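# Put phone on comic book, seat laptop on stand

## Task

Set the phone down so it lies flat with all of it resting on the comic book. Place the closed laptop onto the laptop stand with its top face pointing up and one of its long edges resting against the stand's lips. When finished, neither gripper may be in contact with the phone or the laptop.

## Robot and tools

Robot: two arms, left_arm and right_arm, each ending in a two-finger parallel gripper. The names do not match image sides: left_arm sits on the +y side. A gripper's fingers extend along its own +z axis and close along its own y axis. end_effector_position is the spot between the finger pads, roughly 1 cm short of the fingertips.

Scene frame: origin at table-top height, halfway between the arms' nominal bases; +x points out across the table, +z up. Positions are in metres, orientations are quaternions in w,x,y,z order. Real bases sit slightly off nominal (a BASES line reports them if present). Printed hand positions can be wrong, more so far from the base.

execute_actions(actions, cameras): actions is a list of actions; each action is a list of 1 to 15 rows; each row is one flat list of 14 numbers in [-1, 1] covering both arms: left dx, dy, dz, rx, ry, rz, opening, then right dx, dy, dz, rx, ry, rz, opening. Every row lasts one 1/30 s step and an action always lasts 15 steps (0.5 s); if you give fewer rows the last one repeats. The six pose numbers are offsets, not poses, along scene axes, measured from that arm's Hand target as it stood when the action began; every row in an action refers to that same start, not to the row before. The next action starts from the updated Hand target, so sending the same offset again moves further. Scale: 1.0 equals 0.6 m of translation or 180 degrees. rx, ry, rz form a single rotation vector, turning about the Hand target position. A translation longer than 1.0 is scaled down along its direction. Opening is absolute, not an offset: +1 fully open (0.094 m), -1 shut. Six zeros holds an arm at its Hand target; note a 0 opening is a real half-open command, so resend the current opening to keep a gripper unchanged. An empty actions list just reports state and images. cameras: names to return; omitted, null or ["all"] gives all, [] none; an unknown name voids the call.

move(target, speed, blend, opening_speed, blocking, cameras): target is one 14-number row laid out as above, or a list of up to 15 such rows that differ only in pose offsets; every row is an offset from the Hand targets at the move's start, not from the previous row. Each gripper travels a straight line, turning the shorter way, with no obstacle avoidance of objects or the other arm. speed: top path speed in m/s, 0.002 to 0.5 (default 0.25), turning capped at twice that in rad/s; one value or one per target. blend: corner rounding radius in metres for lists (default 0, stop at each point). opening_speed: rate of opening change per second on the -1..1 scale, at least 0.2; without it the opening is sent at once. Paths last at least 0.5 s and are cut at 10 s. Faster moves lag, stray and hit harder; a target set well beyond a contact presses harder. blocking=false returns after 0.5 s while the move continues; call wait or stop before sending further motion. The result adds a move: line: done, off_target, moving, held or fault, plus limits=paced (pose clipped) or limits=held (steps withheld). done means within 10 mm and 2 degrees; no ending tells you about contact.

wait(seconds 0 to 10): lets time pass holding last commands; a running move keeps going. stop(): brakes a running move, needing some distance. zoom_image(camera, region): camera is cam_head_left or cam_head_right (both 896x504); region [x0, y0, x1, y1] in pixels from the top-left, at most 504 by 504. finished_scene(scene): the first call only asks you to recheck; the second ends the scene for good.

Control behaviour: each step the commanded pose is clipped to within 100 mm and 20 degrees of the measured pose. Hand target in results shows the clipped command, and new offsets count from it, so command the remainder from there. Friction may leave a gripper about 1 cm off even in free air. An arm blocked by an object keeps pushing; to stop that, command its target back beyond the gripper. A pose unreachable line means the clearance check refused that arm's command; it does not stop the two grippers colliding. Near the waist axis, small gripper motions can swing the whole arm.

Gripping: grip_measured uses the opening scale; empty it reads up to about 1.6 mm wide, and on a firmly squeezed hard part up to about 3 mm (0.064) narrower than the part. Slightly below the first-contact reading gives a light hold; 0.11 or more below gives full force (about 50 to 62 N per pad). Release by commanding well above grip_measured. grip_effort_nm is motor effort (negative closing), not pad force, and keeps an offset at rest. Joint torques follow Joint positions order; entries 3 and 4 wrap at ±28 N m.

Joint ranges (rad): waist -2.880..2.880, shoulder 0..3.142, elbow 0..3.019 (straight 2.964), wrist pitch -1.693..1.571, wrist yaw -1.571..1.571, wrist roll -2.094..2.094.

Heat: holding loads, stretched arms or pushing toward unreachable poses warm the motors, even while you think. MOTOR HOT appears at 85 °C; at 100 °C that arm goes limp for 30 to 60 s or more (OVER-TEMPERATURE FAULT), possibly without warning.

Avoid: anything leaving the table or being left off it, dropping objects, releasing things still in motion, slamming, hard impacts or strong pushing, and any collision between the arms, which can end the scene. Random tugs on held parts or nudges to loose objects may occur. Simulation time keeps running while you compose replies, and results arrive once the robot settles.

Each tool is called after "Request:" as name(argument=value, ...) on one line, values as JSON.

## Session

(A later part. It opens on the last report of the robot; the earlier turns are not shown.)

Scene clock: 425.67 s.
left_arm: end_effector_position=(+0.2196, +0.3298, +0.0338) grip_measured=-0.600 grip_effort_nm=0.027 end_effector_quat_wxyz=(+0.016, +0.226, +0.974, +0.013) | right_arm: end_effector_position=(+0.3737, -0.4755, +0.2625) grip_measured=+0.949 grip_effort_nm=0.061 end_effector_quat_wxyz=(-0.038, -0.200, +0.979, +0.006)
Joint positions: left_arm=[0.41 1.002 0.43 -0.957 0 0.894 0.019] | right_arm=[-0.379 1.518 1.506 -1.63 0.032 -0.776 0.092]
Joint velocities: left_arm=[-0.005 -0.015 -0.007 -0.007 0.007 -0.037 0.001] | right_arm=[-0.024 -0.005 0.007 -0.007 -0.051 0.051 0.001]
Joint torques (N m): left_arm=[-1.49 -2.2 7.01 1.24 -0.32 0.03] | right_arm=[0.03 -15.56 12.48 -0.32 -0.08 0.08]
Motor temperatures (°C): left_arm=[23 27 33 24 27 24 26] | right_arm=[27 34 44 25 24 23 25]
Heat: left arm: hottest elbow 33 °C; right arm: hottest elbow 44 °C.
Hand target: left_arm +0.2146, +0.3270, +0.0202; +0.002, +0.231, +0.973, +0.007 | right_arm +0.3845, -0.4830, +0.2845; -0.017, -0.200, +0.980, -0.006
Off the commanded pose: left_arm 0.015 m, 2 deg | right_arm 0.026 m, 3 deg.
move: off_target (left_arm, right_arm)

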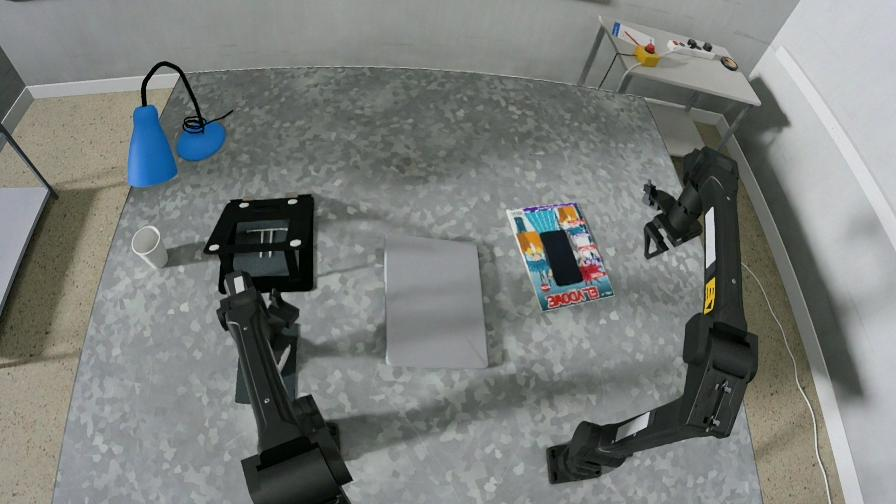

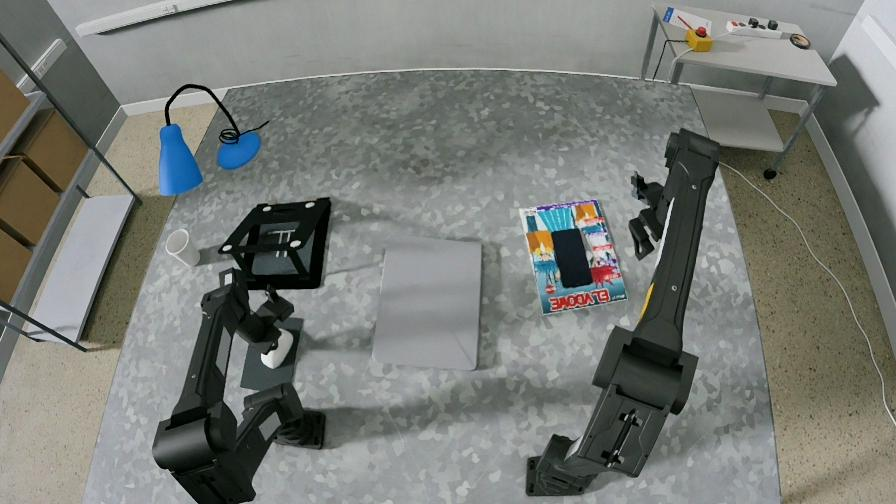

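Request:
zoom_image(camera="cam_head_right", region=[220, 290, 320, 390])

Request:
zoom_image(camera="cam_head_left", region=[220, 290, 320, 390])

Scaled by 5.040.

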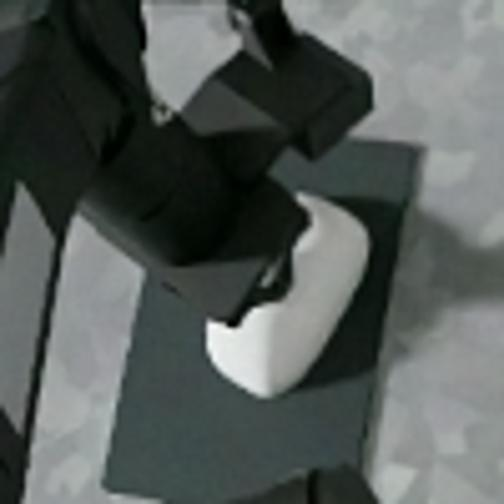

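Scaled by 5.040.

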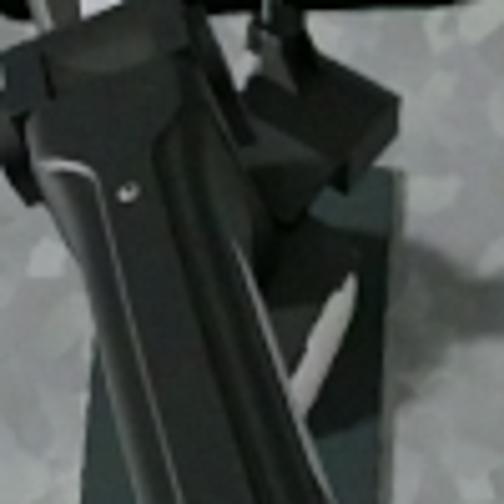

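Request:
move(target=[0.0,0.0,0.04,0,0,0,1,0,0,0,0,0,0,0.95], speed=0.1)

Request:
zoom_image(camera="cam_head_right", region=[220, 290, 320, 390])

Scene clock: 431.90 s.
left_arm: end_effector_position=(+0.2034, +0.3231, +0.0317) grip_measured=+0.998 grip_effort_nm=0.129 end_effector_quat_wxyz=(-0.009, +0.226, +0.974, -0.004) | right_arm: end_effector_position=(+0.3737, -0.4755, +0.2625) grip_measured=+0.949 grip_effort_nm=0.061 end_effector_quat_wxyz=(-0.038, -0.200, +0.979, +0.006)
Joint positions: left_arm=[0.41 0.997 0.421 -1.015 -0.005 0.894 0.094] | right_arm=[-0.379 1.518 1.506 -1.63 0.032 -0.776 0.092]
Joint velocities: left_arm=[-0.005 -0.024 0.002 -0.002 -0.11 -0.007 0.002] | right_arm=[-0.015 -0.015 -0.007 0.002 0.022 0.007 -0.001]
Joint torques (N m): left_arm=[-2.37 -5.42 11.48 -0.08 -0.12 0.04] | right_arm=[-0.03 -15.56 12.48 -0.32 -0.08 0.08]
Motor temperatures (°C): left_arm=[23 27 33 24 27 24 26] | right_arm=[27 34 45 25 24 23 25]
Heat: left arm: hottest elbow 33 °C; right arm: hottest elbow 45 °C.
Hand target: left_arm +0.2149, +0.3273, +0.0440; +0.002, +0.231, +0.973, +0.007 | right_arm +0.3845, -0.4830, +0.2845; -0.017, -0.200, +0.980, -0.006
Off the commanded pose: left_arm 0.017 m, 2 deg | right_arm 0.026 m, 3 deg.
move: off_target (left_arm, right_arm)

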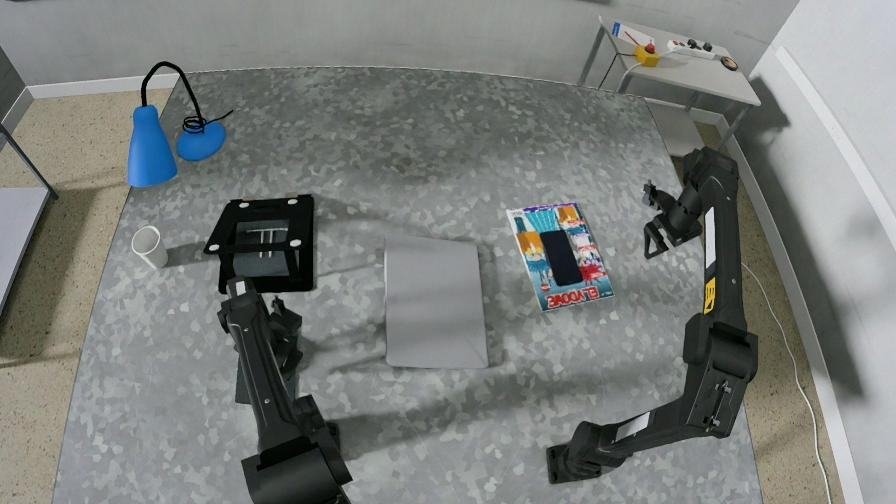

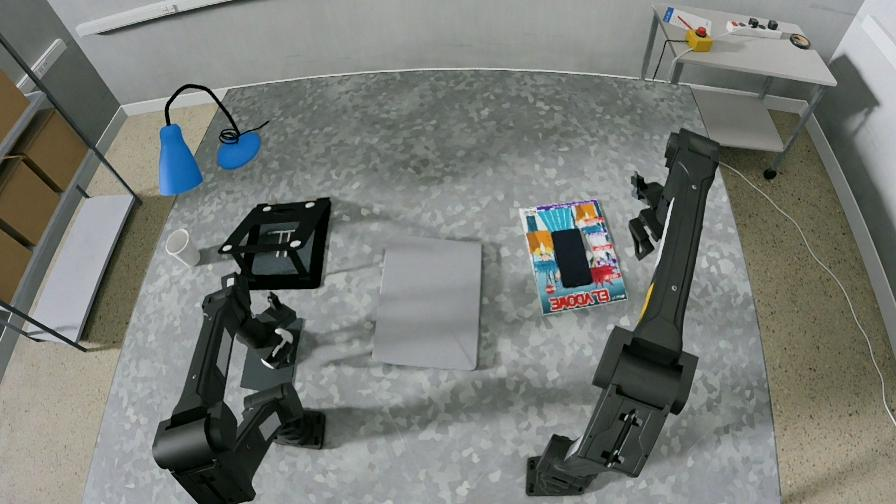

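Scaled by 5.040.

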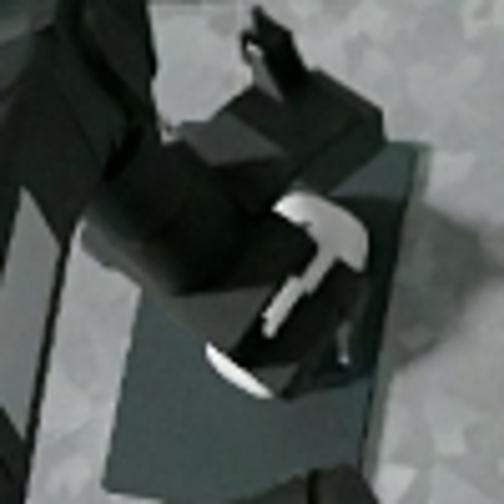

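Request:
move(target=[0.01,-0.004,-0.07,0,0,0,1,0,0,0,0,0,0,0.95], speed=0.06)

Request:
zoom_image(camera="cam_head_right", region=[220, 290, 320, 390])

Scene clock: 436.60 s.
left_arm: end_effector_position=(+0.2207, +0.3274, +0.0091) grip_measured=+0.998 grip_effort_nm=0.129 end_effector_quat_wxyz=(+0.006, +0.228, +0.974, +0.008) | right_arm: end_effector_position=(+0.3737, -0.4755, +0.2625) grip_measured=+0.949 grip_effort_nm=0.071 end_effector_quat_wxyz=(-0.038, -0.200, +0.979, +0.006)
Joint positions: left_arm=[0.392 1.09 0.401 -0.863 -0.006 0.881 0.094] | right_arm=[-0.379 1.518 1.506 -1.63 0.032 -0.776 0.092]
Joint velocities: left_arm=[0.005 -0.024 -0.022 0.002 -0.022 -0.037 0.001] | right_arm=[-0.005 0.015 -0.007 -0.012 -0.037 -0.022 0]
Joint torques (N m): left_arm=[-2.61 -3.78 7.2 1.28 -0.03 -0.07] | right_arm=[-0.03 -15.56 12.48 -0.31 -0.08 0.09]
Motor temperatures (°C): left_arm=[23 27 33 24 27 24 26] | right_arm=[27 34 45 25 24 23 25]
Heat: left arm: hottest elbow 33 °C; right arm: hottest elbow 45 °C.
Hand target: left_arm +0.2205, +0.3243, +0.0024; +0.003, +0.232, +0.973, +0.007 | right_arm +0.3845, -0.4830, +0.2845; -0.017, -0.200, +0.980, -0.006
Off the commanded pose: left_arm 0.007 m, 1 deg | right_arm 0.026 m, 3 deg.
move: off_target (right_arm)

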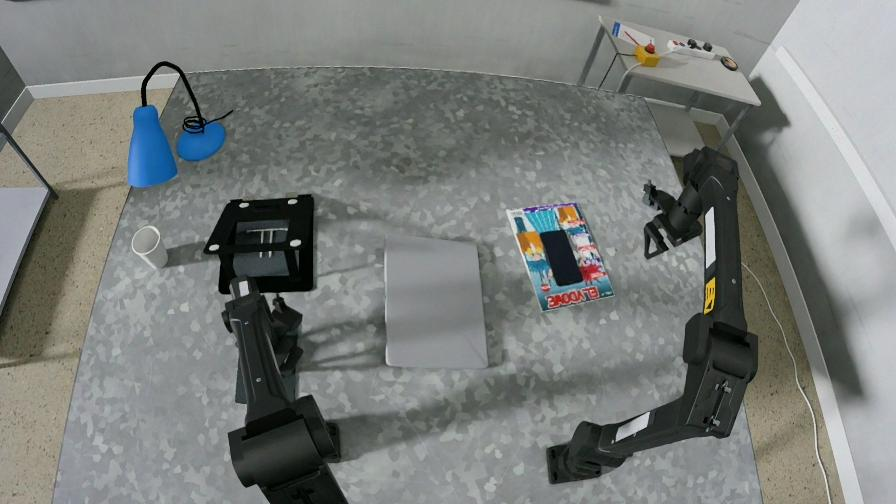

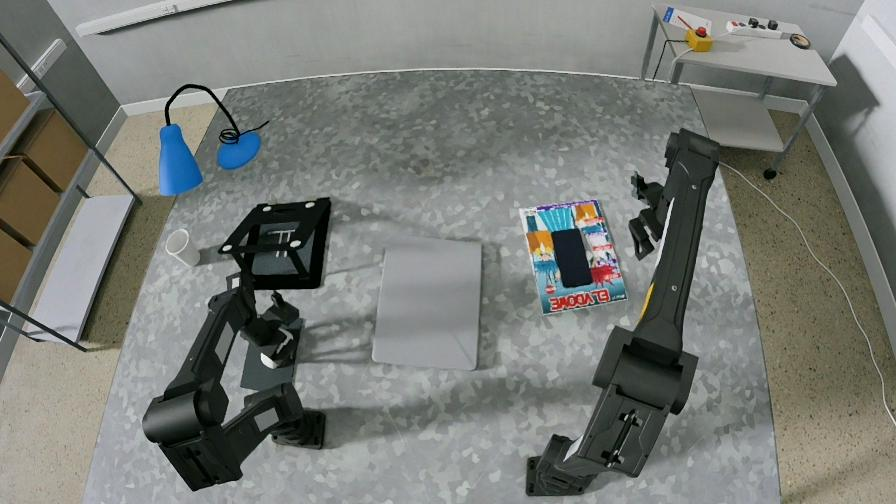

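Scaled by 5.040.

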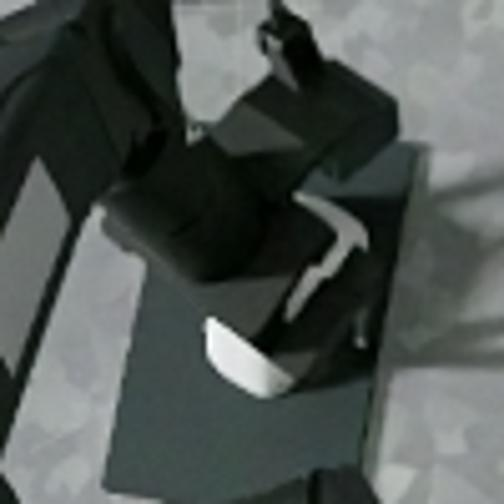

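Good, now low. Close.

Request:
move(target=[0,0,0,0,0,0,-0.3,0,0,0,0,0,0,0.95], opening_speed=0.6)

Request:
zoom_image(camera="cam_head_right", region=[220, 290, 320, 390])

Scene clock: 440.77 s.
left_arm: end_effector_position=(+0.2217, +0.3275, +0.0091) grip_measured=+0.231 grip_effort_nm=-1.009 end_effector_quat_wxyz=(+0.007, +0.228, +0.974, +0.009) | right_arm: end_effector_position=(+0.3737, -0.4755, +0.2625) grip_measured=+0.949 grip_effort_nm=0.066 end_effector_quat_wxyz=(-0.038, -0.200, +0.979, +0.006)
Joint positions: left_arm=[0.391 1.09 0.401 -0.859 -0.006 0.88 0.058] | right_arm=[-0.379 1.518 1.506 -1.63 0.032 -0.776 0.092]
Joint velocities: left_arm=[-0.005 -0.024 -0.007 0.007 0.037 0.037 0] | right_arm=[-0.015 0.015 -0.007 -0.012 0.095 0.007 -0.001]
Joint torques (N m): left_arm=[-2.43 -4.78 7.13 1.07 -0.04 -0.11] | right_arm=[-0.03 -15.56 12.45 -0.32 -0.08 0.09]
Motor temperatures (°C): left_arm=[23 27 33 24 27 24 27] | right_arm=[27 34 45 25 24 23 25]
Heat: left arm: hottest elbow 33 °C; right arm: hottest elbow 45 °C.
Hand target: left_arm +0.2206, +0.3243, +0.0024; +0.003, +0.232, +0.973, +0.007 | right_arm +0.3845, -0.4830, +0.2845; -0.017, -0.200, +0.980, -0.006
Off the commanded pose: left_arm 0.008 m, 1 deg | right_arm 0.026 m, 3 deg.
move: off_target (right_arm)

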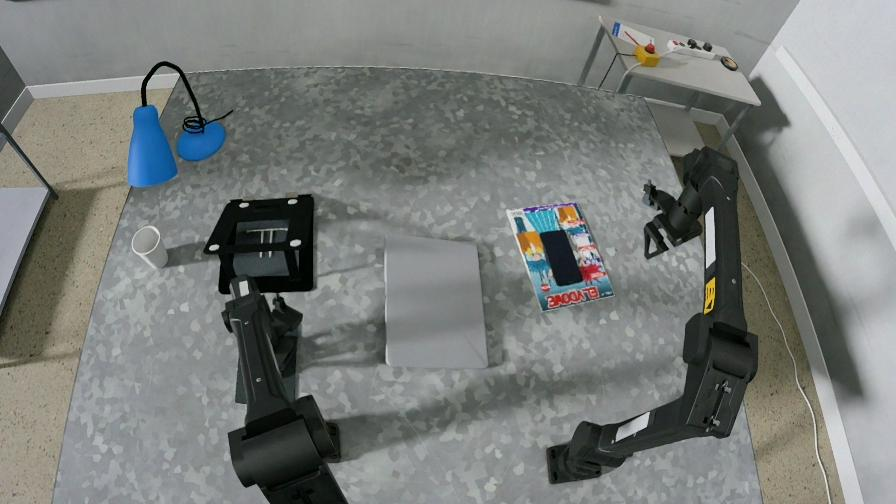

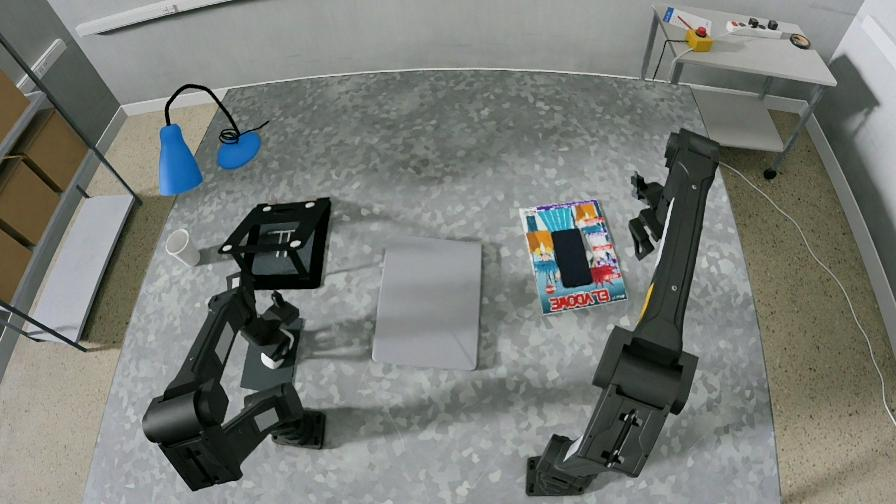

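Scaled by 5.040.

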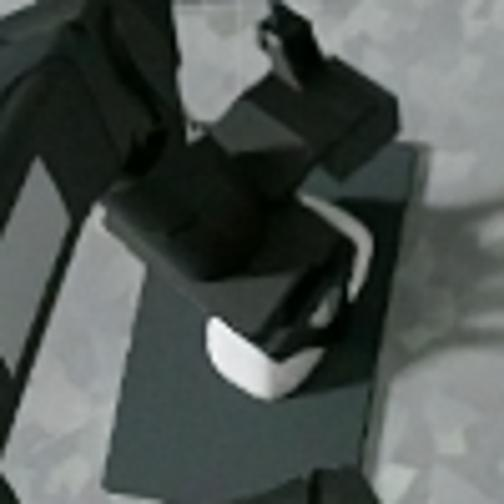

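Request:
move(target=[[0,0,0.17,0,0,0,-0.3,0,0,0,0,0,0,0.95],[0.33,-0.22,0.17,0,0,-0.35,-0.3,0,0,0,0,0,0,0.95]], speed=0.2)

Scene clock: 458.13 s.
left_arm: end_effector_position=(+0.3869, +0.2001, +0.0856) grip_measured=+0.231 grip_effort_nm=-1.009 end_effector_quat_wxyz=(-0.019, +0.698, +0.716, -0.014) | right_arm: end_effector_position=(+0.3737, -0.4755, +0.2625) grip_measured=+0.949 grip_effort_nm=0.066 end_effector_quat_wxyz=(-0.038, -0.200, +0.979, +0.006)
Joint positions: left_arm=[-0.148 1.424 0.922 -1.116 -0.002 1.427 0.058] | right_arm=[-0.379 1.518 1.506 -1.63 0.032 -0.776 0.092]
Joint velocities: left_arm=[-0.005 -0.005 -0.007 -0.002 -0.095 0.037 0] | right_arm=[-0.005 0.005 0.012 -0.012 0.066 -0.037 0.001]
Joint torques (N m): left_arm=[-1.85 -11.05 15.49 0.44 0.21 0.09] | right_arm=[0.09 -15.5 12.45 -0.32 -0.08 0.09]
Motor temperatures (°C): left_arm=[23 27 33 24 27 24 27] | right_arm=[27 34 45 25 24 23 25]
Heat: left arm: hottest elbow 33 °C; right arm: hottest elbow 45 °C.
Hand target: left_arm +0.4184, +0.1910, +0.1049; +0.009, +0.706, +0.709, +0.006 | right_arm +0.3845, -0.4830, +0.2845; -0.017, -0.200, +0.980, -0.006
Off the commanded pose: left_arm 0.038 m, 4 deg | right_arm 0.026 m, 3 deg.
move: off_target (left_arm, right_arm)

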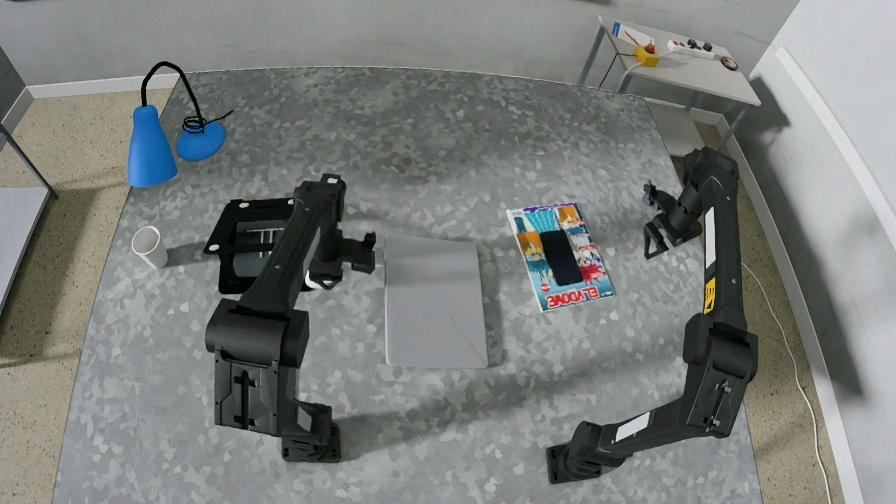

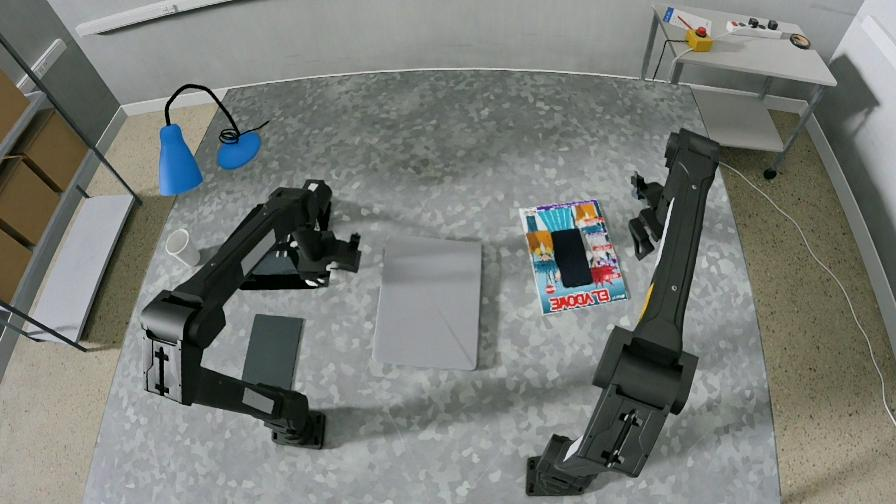

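Request:
move(target=[[0.033,-0.115,0,0,0,0,-0.3,0,0,0,0,0,0,0.95],[0.033,-0.115,-0.08,0,0,0,-0.3,0,0,0,0,0,0,0.95]], speed=0.15)

Request:
zoom_image(camera="cam_head_right", region=[290, 200, 410, 320])

Request:
zoom_image(camera="cam_head_left", region=[290, 200, 410, 320])

Scene clock: 464.40 s.
left_arm: end_effector_position=(+0.4292, +0.1275, +0.0541) grip_measured=+0.231 grip_effort_nm=-1.009 end_effector_quat_wxyz=(+0.000, +0.705, +0.709, -0.002) | right_arm: end_effector_position=(+0.3737, -0.4755, +0.2625) grip_measured=+0.949 grip_effort_nm=0.066 end_effector_quat_wxyz=(-0.038, -0.200, +0.979, +0.006)
Joint positions: left_arm=[-0.309 1.58 1.003 -0.995 0.003 1.285 0.058] | right_arm=[-0.379 1.518 1.506 -1.63 0.032 -0.776 0.092]
Joint velocities: left_arm=[-0.015 0.005 0.007 -0.027 0.081 0.007 0] | right_arm=[-0.015 -0.005 0.002 -0.002 -0.051 -0.007 0.001]
Joint torques (N m): left_arm=[-1.79 -14.21 10.06 0.88 -0.11 -0.06] | right_arm=[0.03 -15.5 12.44 -0.34 -0.08 0.08]
Motor temperatures (°C): left_arm=[23 27 34 24 27 24 28] | right_arm=[27 34 45 25 24 23 25]
Heat: left arm: hottest elbow 34 °C; right arm: hottest elbow 45 °C.
Hand target: left_arm +0.4368, +0.1214, +0.0573; +0.009, +0.706, +0.709, +0.006 | right_arm +0.3845, -0.4830, +0.2845; -0.017, -0.200, +0.980, -0.006
Off the commanded pose: left_arm 0.011 m, 1 deg | right_arm 0.026 m, 3 deg.
move: off_target (left_arm, right_arm)

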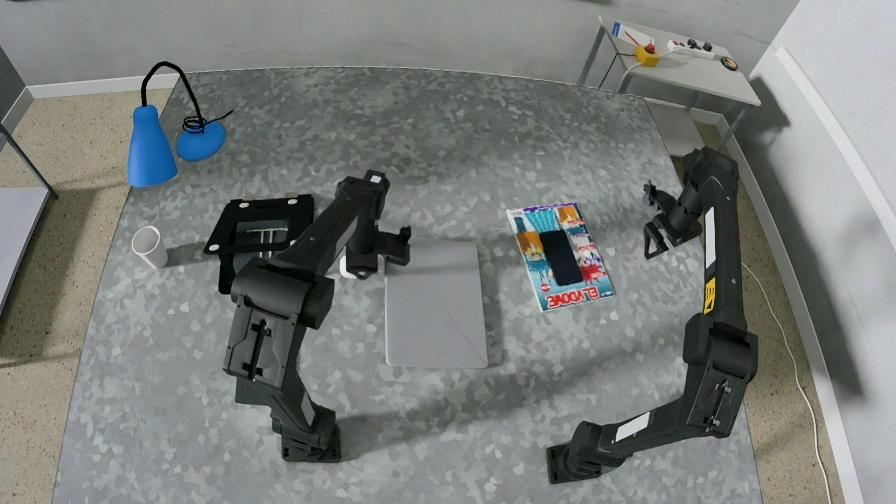

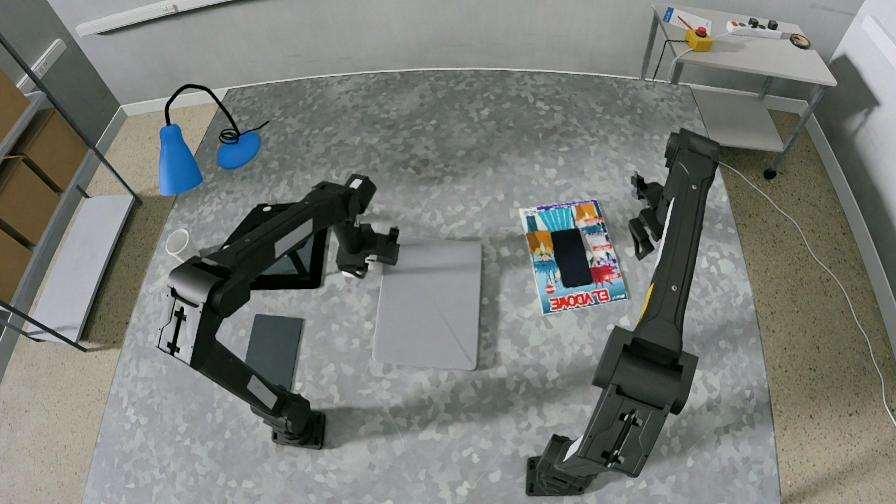

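Scaled by 4.200.

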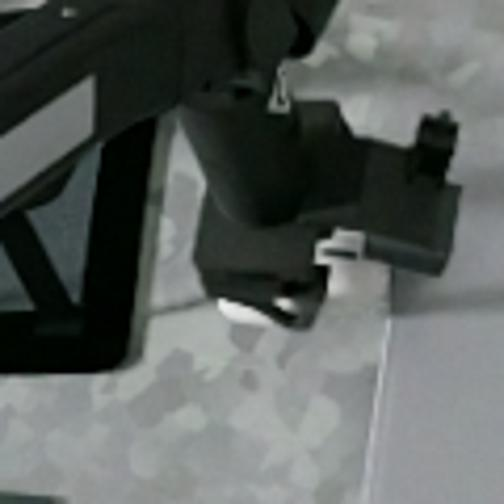

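Scaled by 4.200.

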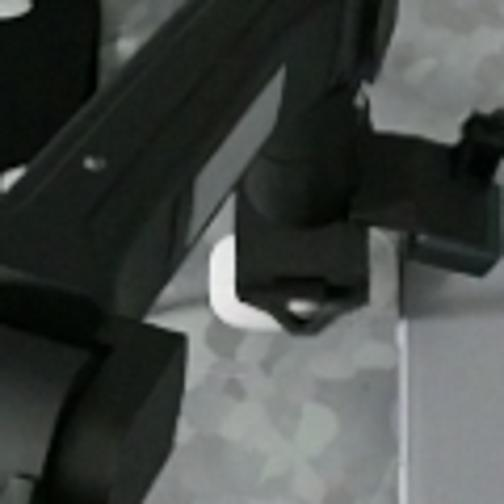

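Request:
move(target=[[0.0,0.04,0,0,0,0,-0.3,0,0,0,0,0,0,0.95],[0,0.04,-0.083,0,0,0,-0.3,0,0,0,0,0,0,0.95]], speed=0.1)

Request:
zoom_image(camera="cam_head_right", region=[290, 200, 410, 320])

Request:
zoom_image(camera="cam_head_left", region=[290, 200, 410, 320])

Scene clock: 469.90 s.
left_arm: end_effector_position=(+0.4352, +0.1407, +0.0117) grip_measured=+0.231 grip_effort_nm=-1.009 end_effector_quat_wxyz=(+0.009, +0.707, +0.707, +0.004) | right_arm: end_effector_position=(+0.3737, -0.4755, +0.2625) grip_measured=+0.949 grip_effort_nm=0.061 end_effector_quat_wxyz=(-0.038, -0.200, +0.979, +0.006)
Joint positions: left_arm=[-0.275 1.646 0.947 -0.853 0.002 1.324 0.058] | right_arm=[-0.379 1.518 1.506 -1.63 0.032 -0.776 0.092]
Joint velocities: left_arm=[0.005 -0.015 0.007 0.007 0.037 0.022 0.002] | right_arm=[-0.005 0.005 0.012 -0.002 -0.037 0.007 0]
Joint torques (N m): left_arm=[-0.5 -13.8 7.58 0.68 -0.01 0.09] | right_arm=[-0.03 -15.56 12.46 -0.34 -0.07 0.09]
Motor temperatures (°C): left_arm=[23 27 34 24 27 24 28] | right_arm=[27 34 45 25 24 23 25]
Heat: left arm: hottest elbow 34 °C; right arm: hottest elbow 45 °C.
Hand target: left_arm +0.4364, +0.1451, +0.0075; +0.009, +0.706, +0.708, +0.006 | right_arm +0.3845, -0.4830, +0.2845; -0.017, -0.200, +0.980, -0.006
Off the commanded pose: left_arm 0.007 m, 0 deg | right_arm 0.026 m, 3 deg.
move: off_target (right_arm)

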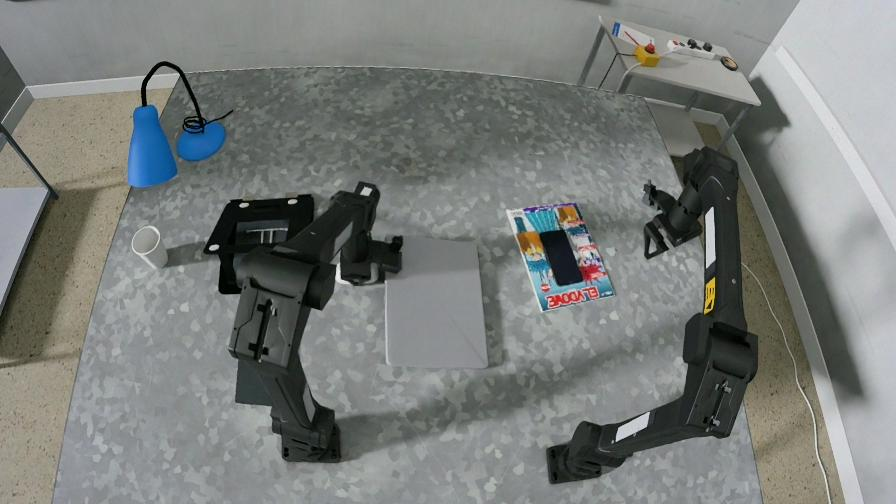

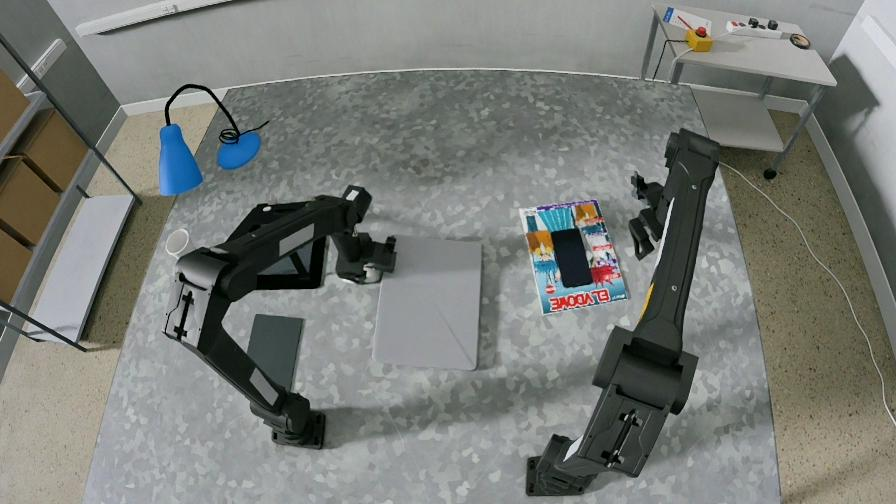

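Scaled by 4.200.

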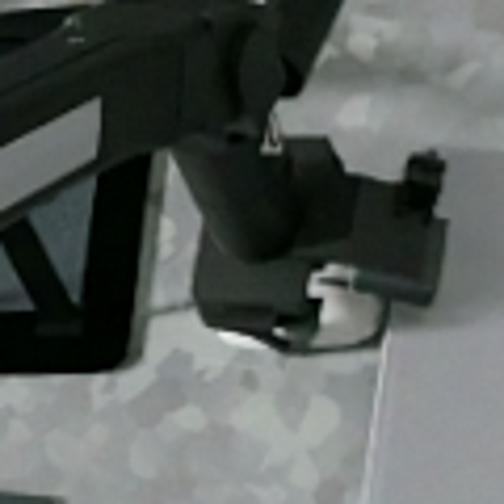

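Scaled by 4.200.

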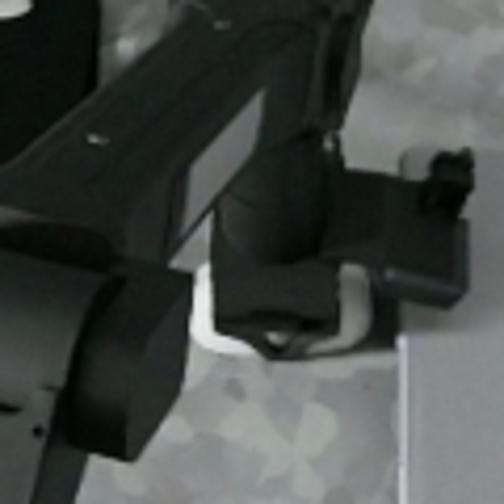

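Request:
move(target=[0,0,0,0,0,0,0.7,0,0,0,0,0,0,0.95], opening_speed=0.8, cameras=[])

Request:
move(target=[[0,0.0,0.15,0,0,0,0.7,0,0,0,0,0,0,0.95],[-0.08,0.15,0.2,0,0,0.2,0.7,0,0,0,0,0,0,0.95]], speed=0.15)

Scene clock: 474.93 s.
left_arm: end_effector_position=(+0.4352, +0.1407, +0.0117) grip_measured=+0.697 grip_effort_nm=0.129 end_effector_quat_wxyz=(+0.009, +0.707, +0.707, +0.004) | right_arm: end_effector_position=(+0.3737, -0.4755, +0.2625) grip_measured=+0.949 grip_effort_nm=0.066 end_effector_quat_wxyz=(-0.038, -0.200, +0.979, +0.006)
Joint positions: left_arm=[-0.275 1.646 0.947 -0.853 0.002 1.324 0.08] | right_arm=[-0.379 1.518 1.506 -1.63 0.032 -0.776 0.092]
Joint velocities: left_arm=[-0.005 0.005 0.007 0.007 0.022 0.095 0] | right_arm=[-0.015 -0.024 0.002 0.012 -0.007 -0.022 0]
Joint torques (N m): left_arm=[-1.61 -13.8 7.41 0.75 -0.05 0.1] | right_arm=[0.09 -15.56 12.48 -0.29 -0.08 0.09]
Motor temperatures (°C): left_arm=[23 27 34 24 27 24 28] | right_arm=[27 34 45 25 24 23 25]
Heat: left arm: hottest elbow 34 °C; right arm: hottest elbow 45 °C.
Hand target: left_arm +0.4364, +0.1451, +0.0075; +0.009, +0.706, +0.709, +0.006 | right_arm +0.3845, -0.4830, +0.2845; -0.017, -0.200, +0.980, -0.006
Off the commanded pose: left_arm 0.006 m, 0 deg | right_arm 0.026 m, 3 deg.
move: off_target (right_arm)
No camera images: "cameras" was empty.

Scene clock: 478.40 s.
left_arm: end_effector_position=(+0.3997, +0.2254, +0.1258) grip_measured=+0.698 grip_effort_nm=0.125 end_effector_quat_wxyz=(+0.012, +0.471, +0.882, +0.008) | right_arm: end_effector_position=(+0.3737, -0.4755, +0.2625) grip_measured=+0.949 grip_effort_nm=0.061 end_effector_quat_wxyz=(-0.038, -0.200, +0.979, +0.006)
Joint positions: left_arm=[-0.076 1.353 0.968 -1.157 -0.003 0.935 0.08] | right_arm=[-0.379 1.518 1.506 -1.63 0.032 -0.776 0.092]
Joint velocities: left_arm=[0.005 0.005 -0.007 -0.017 0.125 -0.095 0.001] | right_arm=[0.005 -0.015 -0.002 0.002 0.007 0.022 0]
Joint torques (N m): left_arm=[0.5 -12.16 8.36 -0.53 -0.22 -0.14] | right_arm=[-0.03 -15.5 12.46 -0.31 -0.08 0.08]
Motor temperatures (°C): left_arm=[23 27 34 24 27 24 28] | right_arm=[27 34 45 25 24 23 25]
Heat: left arm: hottest elbow 34 °C; right arm: hottest elbow 45 °C.
Hand target: left_arm +0.3908, +0.2365, +0.1268; +0.006, +0.452, +0.892, +0.008 | right_arm +0.3845, -0.4830, +0.2845; -0.017, -0.200, +0.980, -0.006
Off the commanded pose: left_arm 0.015 m, 3 deg | right_arm 0.026 m, 3 deg.
move: off_target (left_arm, right_arm)

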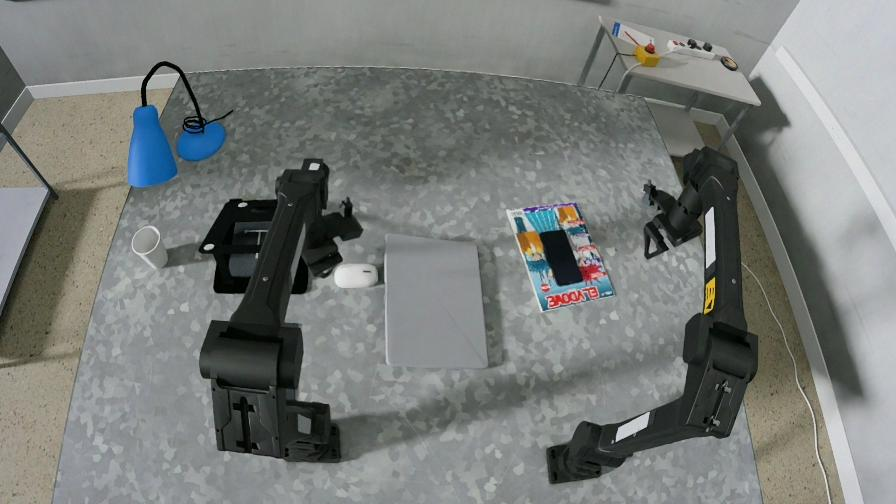

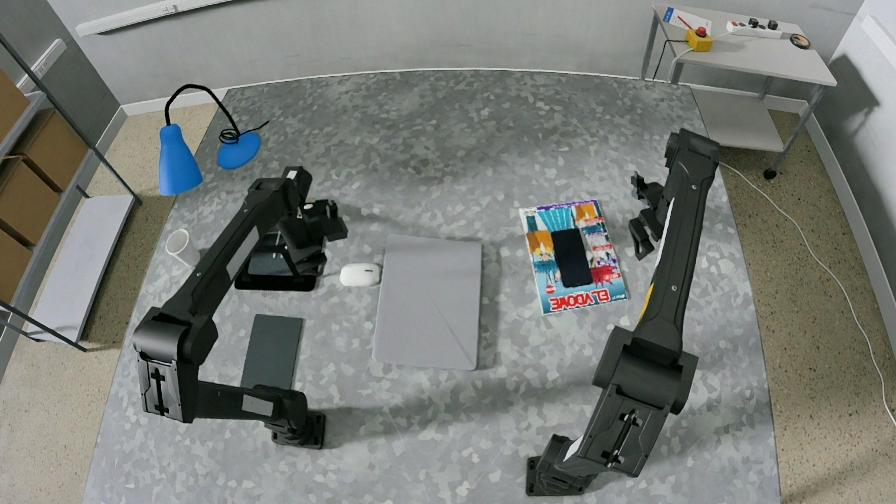

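Request:
move(target=[[-0.05,0.0,0.1,0,0,0,-0.9,0,0,0,0,0,0,0.95],[-0.25,-0.05,0.12,0,0,0,-0.9,0,0,0,0,0,0,0.95]], speed=0.12)

Request:
zoom_image(camera="cam_head_left", region=[180, 170, 340, 310])

Request:
zoom_image(camera="cam_head_right", region=[200, 170, 360, 310])

Scene clock: 485.40 s.
left_arm: end_effector_position=(+0.2484, +0.2107, +0.2024) grip_measured=-0.898 grip_effort_nm=-0.081 end_effector_quat_wxyz=(+0.013, +0.449, +0.893, +0.009) | right_arm: end_effector_position=(+0.3737, -0.4755, +0.2625) grip_measured=+0.949 grip_effort_nm=0.061 end_effector_quat_wxyz=(-0.038, -0.200, +0.979, +0.006)
Joint positions: left_arm=[-0.18 0.869 0.828 -1.501 -0.008 0.781 0.005] | right_arm=[-0.379 1.518 1.506 -1.63 0.032 -0.776 0.092]
Joint velocities: left_arm=[0.005 -0.015 -0.007 -0.012 0.051 0.007 0] | right_arm=[-0.005 -0.015 0.012 0.007 0.022 0.007 -0.001]
Joint torques (N m): left_arm=[-2.61 -5.19 9.47 -0.05 -0.1 -0.1] | right_arm=[-0.03 -15.56 12.46 -0.32 -0.08 0.09]
Motor temperatures (°C): left_arm=[23 27 34 24 27 24 27] | right_arm=[27 34 45 25 24 23 25]
Heat: left arm: hottest elbow 34 °C; right arm: hottest elbow 45 °C.
Hand target: left_arm +0.2420, +0.2089, +0.1999; +0.007, +0.452, +0.892, +0.008 | right_arm +0.3845, -0.4830, +0.2845; -0.017, -0.200, +0.980, -0.006
Off the commanded pose: left_arm 0.009 m, 1 deg | right_arm 0.026 m, 3 deg.
move: off_target (right_arm)

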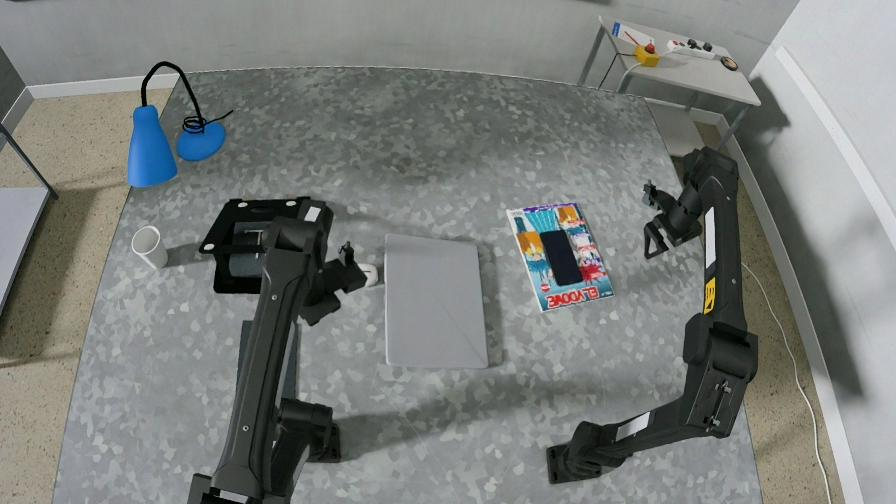

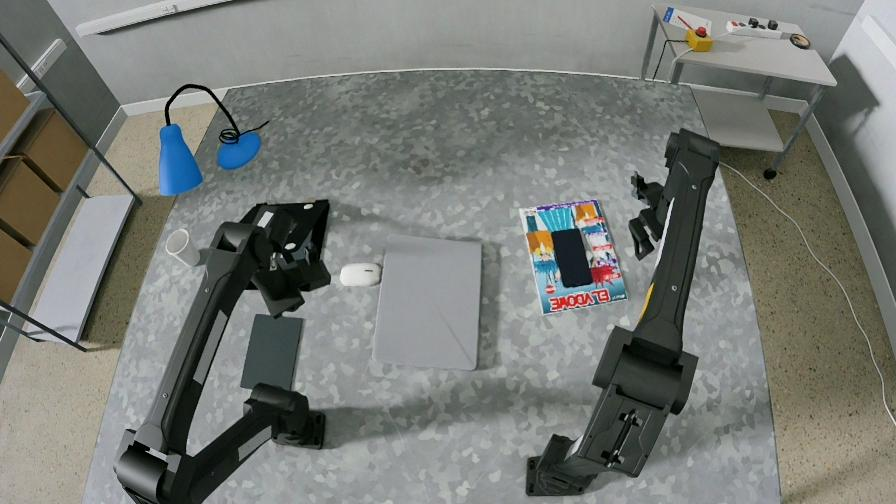

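Scaled by 3.150.

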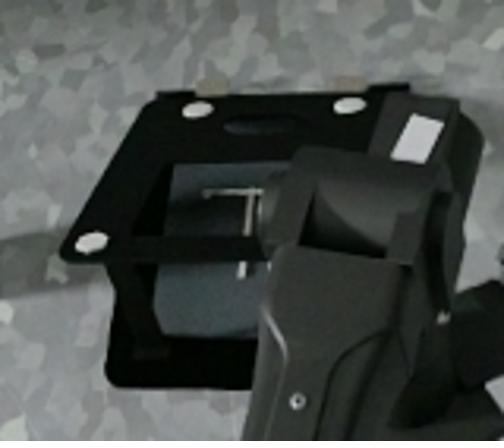

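Scaled by 3.150.

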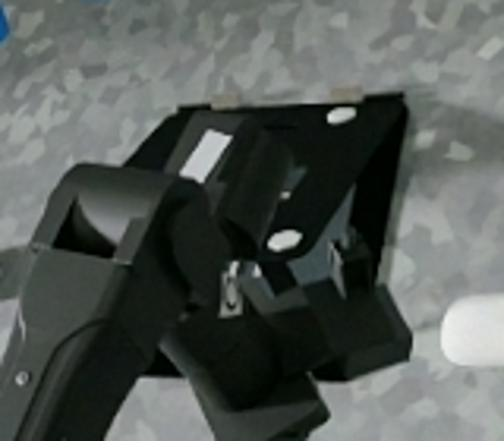

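Request:
move(target=[0.13,0.0,0.0,0,0,0.294,-0.9,-0.03,0.5,-0.15,0,0,-0.122,-0.98], speed=0.2)

Scene clock: 518.77 s.
left_arm: end_effector_position=(+0.2930, +0.2076, +0.1771) grip_measured=-0.898 grip_effort_nm=-0.081 end_effector_quat_wxyz=(-0.032, +0.018, +0.999, +0.013) | right_arm: end_effector_position=(+0.3672, -0.1849, +0.2060) grip_measured=-0.979 grip_effort_nm=-0.081 end_effector_quat_wxyz=(-0.010, -0.010, +1.000, +0.002)
Joint positions: left_arm=[-0.172 1.083 0.886 -1.44 -0.018 -0.108 0.005] | right_arm=[0.302 1.448 1.283 -1.423 -0.009 0.288 0.001]
Joint velocities: left_arm=[-0.005 0.005 0.002 -0.002 0.022 -0.007 0] | right_arm=[-0.024 0.015 -0.002 -0.012 0.007 0.022 0.001]
Joint torques (N m): left_arm=[-1.03 -5.77 16.76 0.58 -0.19 -0.12] | right_arm=[1.08 -11.99 7.31 0.46 0.03 0.27]
Motor temperatures (°C): left_arm=[23 27 35 24 27 24 27] | right_arm=[27 34 45 25 24 23 25]
Heat: left arm: hottest elbow 35 °C; right arm: hottest elbow 45 °C.
Hand target: left_arm +0.3197, +0.2079, +0.1994; +0.002, +0.007, +1.000, +0.011 | right_arm +0.3670, -0.1813, +0.1912; -0.023, -0.010, +1.000, -0.002
Off the commanded pose: left_arm 0.035 m, 4 deg | right_arm 0.012 m, 1 deg.
move: off_target (left_arm, right_arm)

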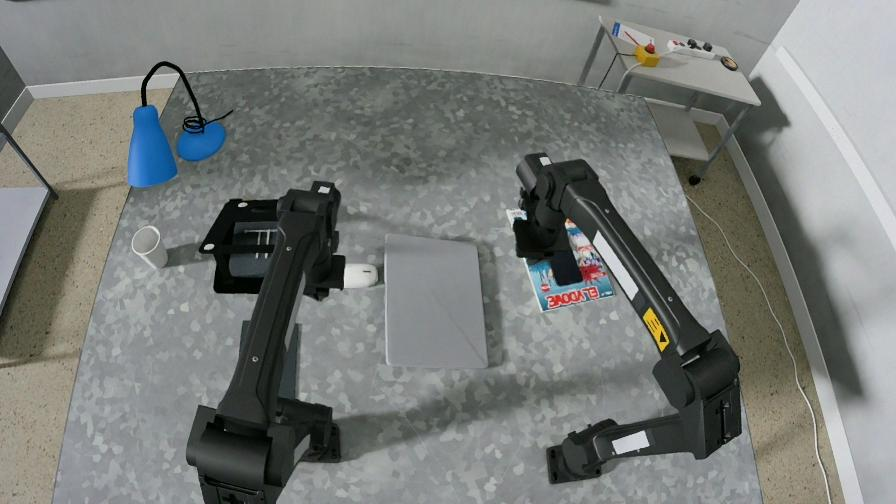

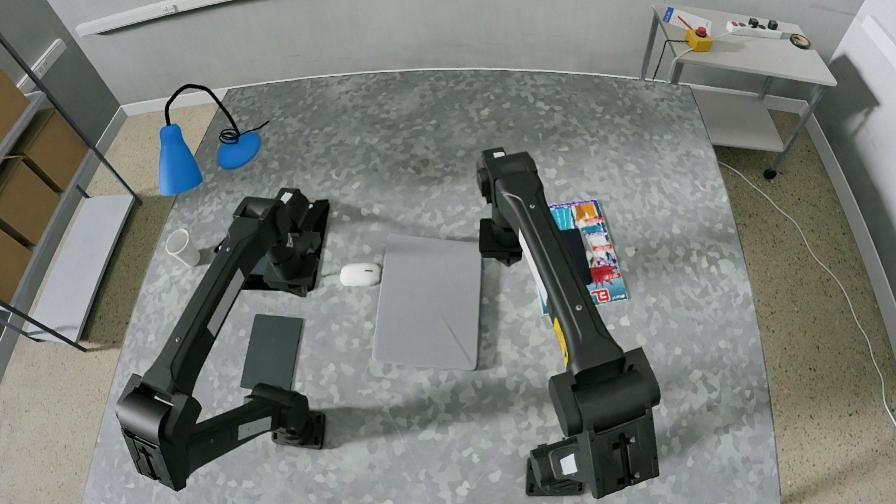

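Request:
move(target=[0.0,0.06,0.03,-0.2778,0,0,1,0,0,-0.17,0,0,0,-0.98], speed=0.2)

Scene clock: 524.33 s.
left_arm: end_effector_position=(+0.3024, +0.2330, +0.1988) grip_measured=+0.998 grip_effort_nm=0.125 end_effector_quat_wxyz=(-0.014, -0.003, +0.912, -0.410) | right_arm: end_effector_position=(+0.3699, -0.1840, +0.1037) grip_measured=-0.979 grip_effort_nm=-0.085 end_effector_quat_wxyz=(-0.010, -0.009, +1.000, +0.002)
Joint positions: left_arm=[0.383 1.266 0.91 -1.667 0.743 0.584 0.094] | right_arm=[0.302 1.536 1.099 -1.151 -0.009 0.289 0.001]
Joint velocities: left_arm=[-0.005 -0.015 -0.007 -0.002 -0.037 -0.066 0.001] | right_arm=[-0.015 0.005 0.007 -0.007 0.022 0.037 0.002]
Joint torques (N m): left_arm=[-0.44 -8.64 14.39 -0.87 0.52 0.12] | right_arm=[0.91 -12.81 6.54 0.44 0.03 0.19]
Motor temperatures (°C): left_arm=[23 27 36 24 27 24 27] | right_arm=[27 34 45 25 24 23 25]
Heat: left arm: hottest elbow 36 °C; right arm: hottest elbow 45 °C.
Hand target: left_arm +0.3185, +0.2437, +0.2157; -0.003, +0.006, +0.911, -0.413 | right_arm +0.3665, -0.1830, +0.0893; -0.022, -0.009, +1.000, -0.002
Off the commanded pose: left_arm 0.028 m, 2 deg | right_arm 0.015 m, 2 deg.
joint sent to its limit (left arm) — joint 4 (wrist pitch), lower limit. The joint targets still meet the commanded pose.
move: off_target (left_arm, right_arm)

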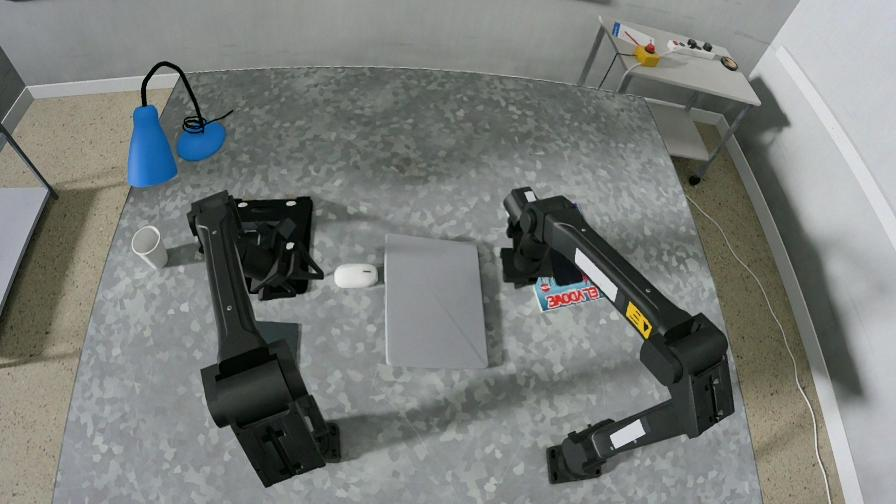

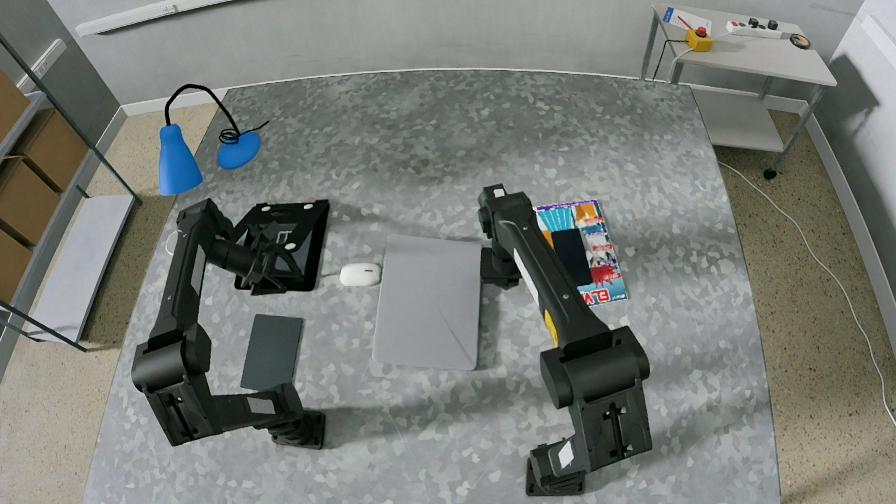

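Request:
zoom_image(camera="cam_head_left", region=[440, 200, 600, 340])

Request:
zoom_image(camera="cam_head_right", region=[430, 200, 590, 340])

Scaled by 3.150.

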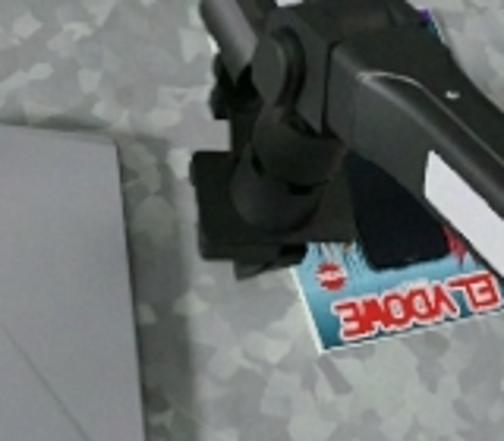

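Scaled by 3.150.

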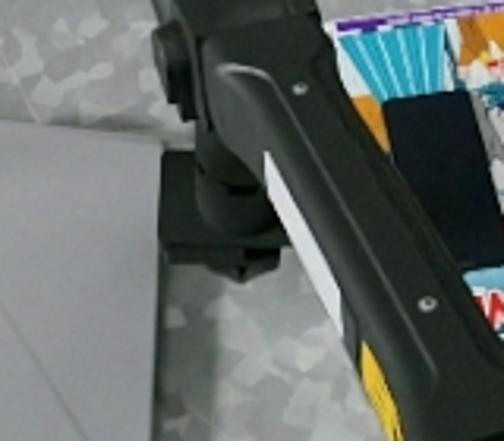

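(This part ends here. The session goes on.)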